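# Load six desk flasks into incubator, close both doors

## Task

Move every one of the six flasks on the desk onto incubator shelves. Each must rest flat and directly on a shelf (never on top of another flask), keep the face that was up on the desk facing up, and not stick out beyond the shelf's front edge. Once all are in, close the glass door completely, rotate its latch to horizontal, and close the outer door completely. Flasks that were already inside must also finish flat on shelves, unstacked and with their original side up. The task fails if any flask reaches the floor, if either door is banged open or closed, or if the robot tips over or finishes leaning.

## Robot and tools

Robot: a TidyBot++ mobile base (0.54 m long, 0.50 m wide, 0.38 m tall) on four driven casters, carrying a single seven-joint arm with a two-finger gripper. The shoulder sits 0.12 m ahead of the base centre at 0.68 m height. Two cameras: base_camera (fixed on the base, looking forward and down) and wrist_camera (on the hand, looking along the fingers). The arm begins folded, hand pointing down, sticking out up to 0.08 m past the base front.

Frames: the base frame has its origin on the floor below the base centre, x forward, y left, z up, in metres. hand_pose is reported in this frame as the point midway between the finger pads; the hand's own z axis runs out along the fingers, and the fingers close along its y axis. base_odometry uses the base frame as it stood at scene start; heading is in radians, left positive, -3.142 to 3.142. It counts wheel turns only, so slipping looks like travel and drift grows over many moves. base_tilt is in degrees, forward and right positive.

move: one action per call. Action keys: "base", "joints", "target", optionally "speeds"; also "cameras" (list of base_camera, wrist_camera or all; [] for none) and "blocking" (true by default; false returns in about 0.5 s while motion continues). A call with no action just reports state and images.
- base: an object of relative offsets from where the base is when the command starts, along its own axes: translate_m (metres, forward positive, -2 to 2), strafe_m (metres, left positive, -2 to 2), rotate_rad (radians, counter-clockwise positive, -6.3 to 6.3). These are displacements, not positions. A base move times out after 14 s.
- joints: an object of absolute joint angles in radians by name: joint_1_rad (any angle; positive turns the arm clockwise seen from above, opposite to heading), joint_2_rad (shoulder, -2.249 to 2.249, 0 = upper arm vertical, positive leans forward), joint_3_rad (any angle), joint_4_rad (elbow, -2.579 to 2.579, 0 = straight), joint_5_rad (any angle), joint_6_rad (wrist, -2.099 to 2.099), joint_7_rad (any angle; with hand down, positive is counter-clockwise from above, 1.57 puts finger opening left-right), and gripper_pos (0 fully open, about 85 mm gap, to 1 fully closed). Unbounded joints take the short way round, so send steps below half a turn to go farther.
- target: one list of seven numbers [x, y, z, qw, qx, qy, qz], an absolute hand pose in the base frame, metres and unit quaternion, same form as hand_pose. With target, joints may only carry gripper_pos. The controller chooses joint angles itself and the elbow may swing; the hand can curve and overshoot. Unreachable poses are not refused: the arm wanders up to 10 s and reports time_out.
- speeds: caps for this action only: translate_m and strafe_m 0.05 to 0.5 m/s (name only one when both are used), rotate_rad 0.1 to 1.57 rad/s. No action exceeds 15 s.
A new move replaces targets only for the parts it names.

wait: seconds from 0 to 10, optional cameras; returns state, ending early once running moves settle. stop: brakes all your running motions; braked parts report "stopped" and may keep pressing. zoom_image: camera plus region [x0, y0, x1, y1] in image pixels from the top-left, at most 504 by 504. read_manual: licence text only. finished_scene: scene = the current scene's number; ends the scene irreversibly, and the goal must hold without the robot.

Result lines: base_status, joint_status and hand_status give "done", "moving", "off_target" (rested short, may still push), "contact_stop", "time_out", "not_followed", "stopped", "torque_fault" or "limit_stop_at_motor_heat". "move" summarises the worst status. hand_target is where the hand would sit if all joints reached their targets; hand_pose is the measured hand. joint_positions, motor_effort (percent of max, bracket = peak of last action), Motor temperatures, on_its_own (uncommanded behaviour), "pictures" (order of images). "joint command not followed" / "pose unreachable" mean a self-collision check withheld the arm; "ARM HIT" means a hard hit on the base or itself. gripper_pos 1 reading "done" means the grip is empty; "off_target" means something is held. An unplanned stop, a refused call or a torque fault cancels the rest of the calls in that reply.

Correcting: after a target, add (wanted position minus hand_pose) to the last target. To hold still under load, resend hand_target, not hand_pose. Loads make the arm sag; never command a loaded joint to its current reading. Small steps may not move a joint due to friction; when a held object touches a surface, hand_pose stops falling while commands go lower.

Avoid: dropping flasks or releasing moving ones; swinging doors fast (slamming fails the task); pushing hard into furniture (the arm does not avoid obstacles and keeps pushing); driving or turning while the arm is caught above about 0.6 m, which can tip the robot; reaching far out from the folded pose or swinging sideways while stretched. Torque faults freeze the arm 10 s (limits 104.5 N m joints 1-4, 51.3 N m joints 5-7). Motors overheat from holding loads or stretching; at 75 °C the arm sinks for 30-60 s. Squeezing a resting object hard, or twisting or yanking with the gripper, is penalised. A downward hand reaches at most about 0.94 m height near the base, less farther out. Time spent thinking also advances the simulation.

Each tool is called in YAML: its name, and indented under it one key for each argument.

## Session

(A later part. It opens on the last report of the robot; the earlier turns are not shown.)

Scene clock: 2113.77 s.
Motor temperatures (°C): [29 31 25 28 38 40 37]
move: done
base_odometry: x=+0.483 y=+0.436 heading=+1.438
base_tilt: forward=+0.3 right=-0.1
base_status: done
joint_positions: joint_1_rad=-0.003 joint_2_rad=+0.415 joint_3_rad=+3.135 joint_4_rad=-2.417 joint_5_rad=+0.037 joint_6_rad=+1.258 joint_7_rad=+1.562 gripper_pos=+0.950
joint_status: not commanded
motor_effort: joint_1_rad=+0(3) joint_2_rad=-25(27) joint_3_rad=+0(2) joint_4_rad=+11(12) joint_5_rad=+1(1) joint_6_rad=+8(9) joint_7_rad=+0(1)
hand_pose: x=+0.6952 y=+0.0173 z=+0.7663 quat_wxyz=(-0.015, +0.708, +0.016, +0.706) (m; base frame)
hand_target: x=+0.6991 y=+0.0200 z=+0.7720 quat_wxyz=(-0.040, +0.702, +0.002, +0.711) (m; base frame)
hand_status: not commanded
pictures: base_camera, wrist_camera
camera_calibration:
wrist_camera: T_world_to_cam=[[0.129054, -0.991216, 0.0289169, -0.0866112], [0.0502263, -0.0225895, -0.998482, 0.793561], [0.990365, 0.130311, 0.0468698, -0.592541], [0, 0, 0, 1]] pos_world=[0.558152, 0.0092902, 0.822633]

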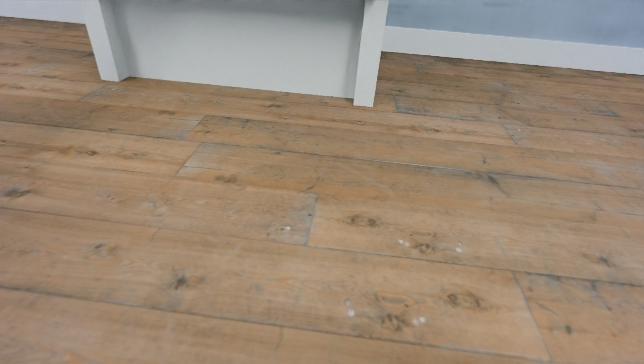

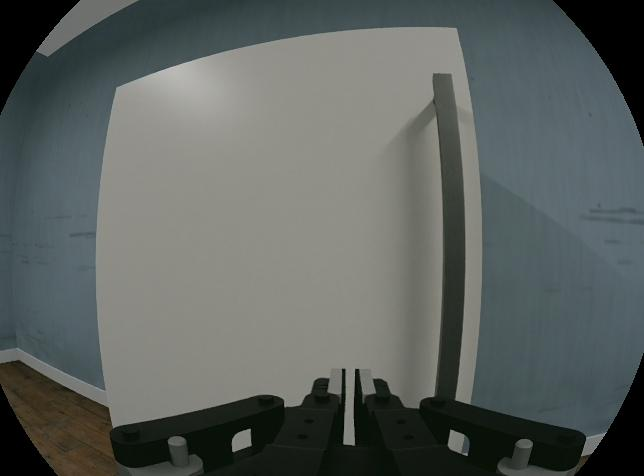

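move:
  base: {"strafe_m": -0.5, "rotate_rad": 0.25}

zoom_image:
  camera: "wrist_camera"
  region: [140, 50, 500, 400]

Scene clock: 2118.07 s.
Motor temperatures (°C): [29 31 25 28 38 40 37]
move: done
base_odometry: x=+0.979 y=+0.370 heading=+1.688
base_tilt: forward=+0.3 right=-0.1
base_status: done
joint_positions: joint_1_rad=-0.002 joint_2_rad=+0.415 joint_3_rad=+3.135 joint_4_rad=-2.417 joint_5_rad=+0.037 joint_6_rad=+1.258 joint_7_rad=+1.562 gripper_pos=+0.950
joint_status: not commanded
motor_effort: joint_1_rad=+0(5) joint_2_rad=-25(26) joint_3_rad=+0(3) joint_4_rad=+11(12) joint_5_rad=+0(2) joint_6_rad=+8(9) joint_7_rad=+0(1)
hand_pose: x=+0.6953 y=+0.0163 z=+0.7663 quat_wxyz=(-0.015, +0.708, +0.015, +0.706) (m; base frame)
hand_target: x=+0.6991 y=+0.0200 z=+0.7720 quat_wxyz=(-0.040, +0.702, +0.002, +0.711) (m; base frame)
hand_status: not commanded
pictures: base_camera, wrist_camera
camera_calibration:
wrist_camera: T_world_to_cam=[[0.127456, -0.991422, 0.0289236, -0.0864167], [0.0500917, -0.02269, -0.998487, 0.793625], [0.990578, 0.128712, 0.0467701, -0.592464], [0, 0, 0, 1]] pos_world=[0.558142, 0.00858931, 0.822633]

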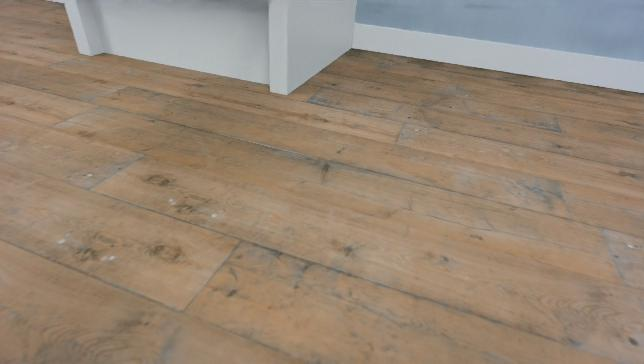

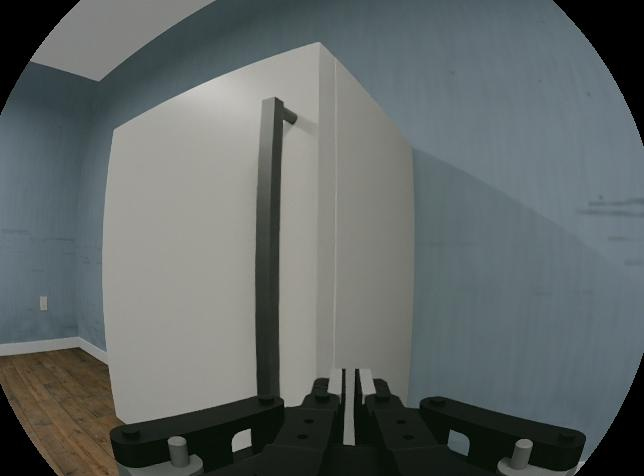

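Scaled by 1.400.

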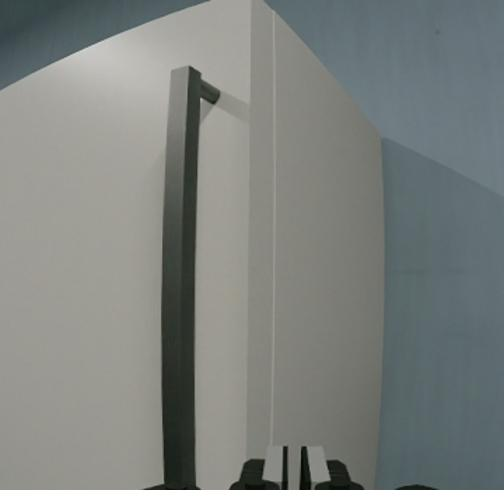

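finished_scene:
  scene: 1

The scene is finished: the task was done.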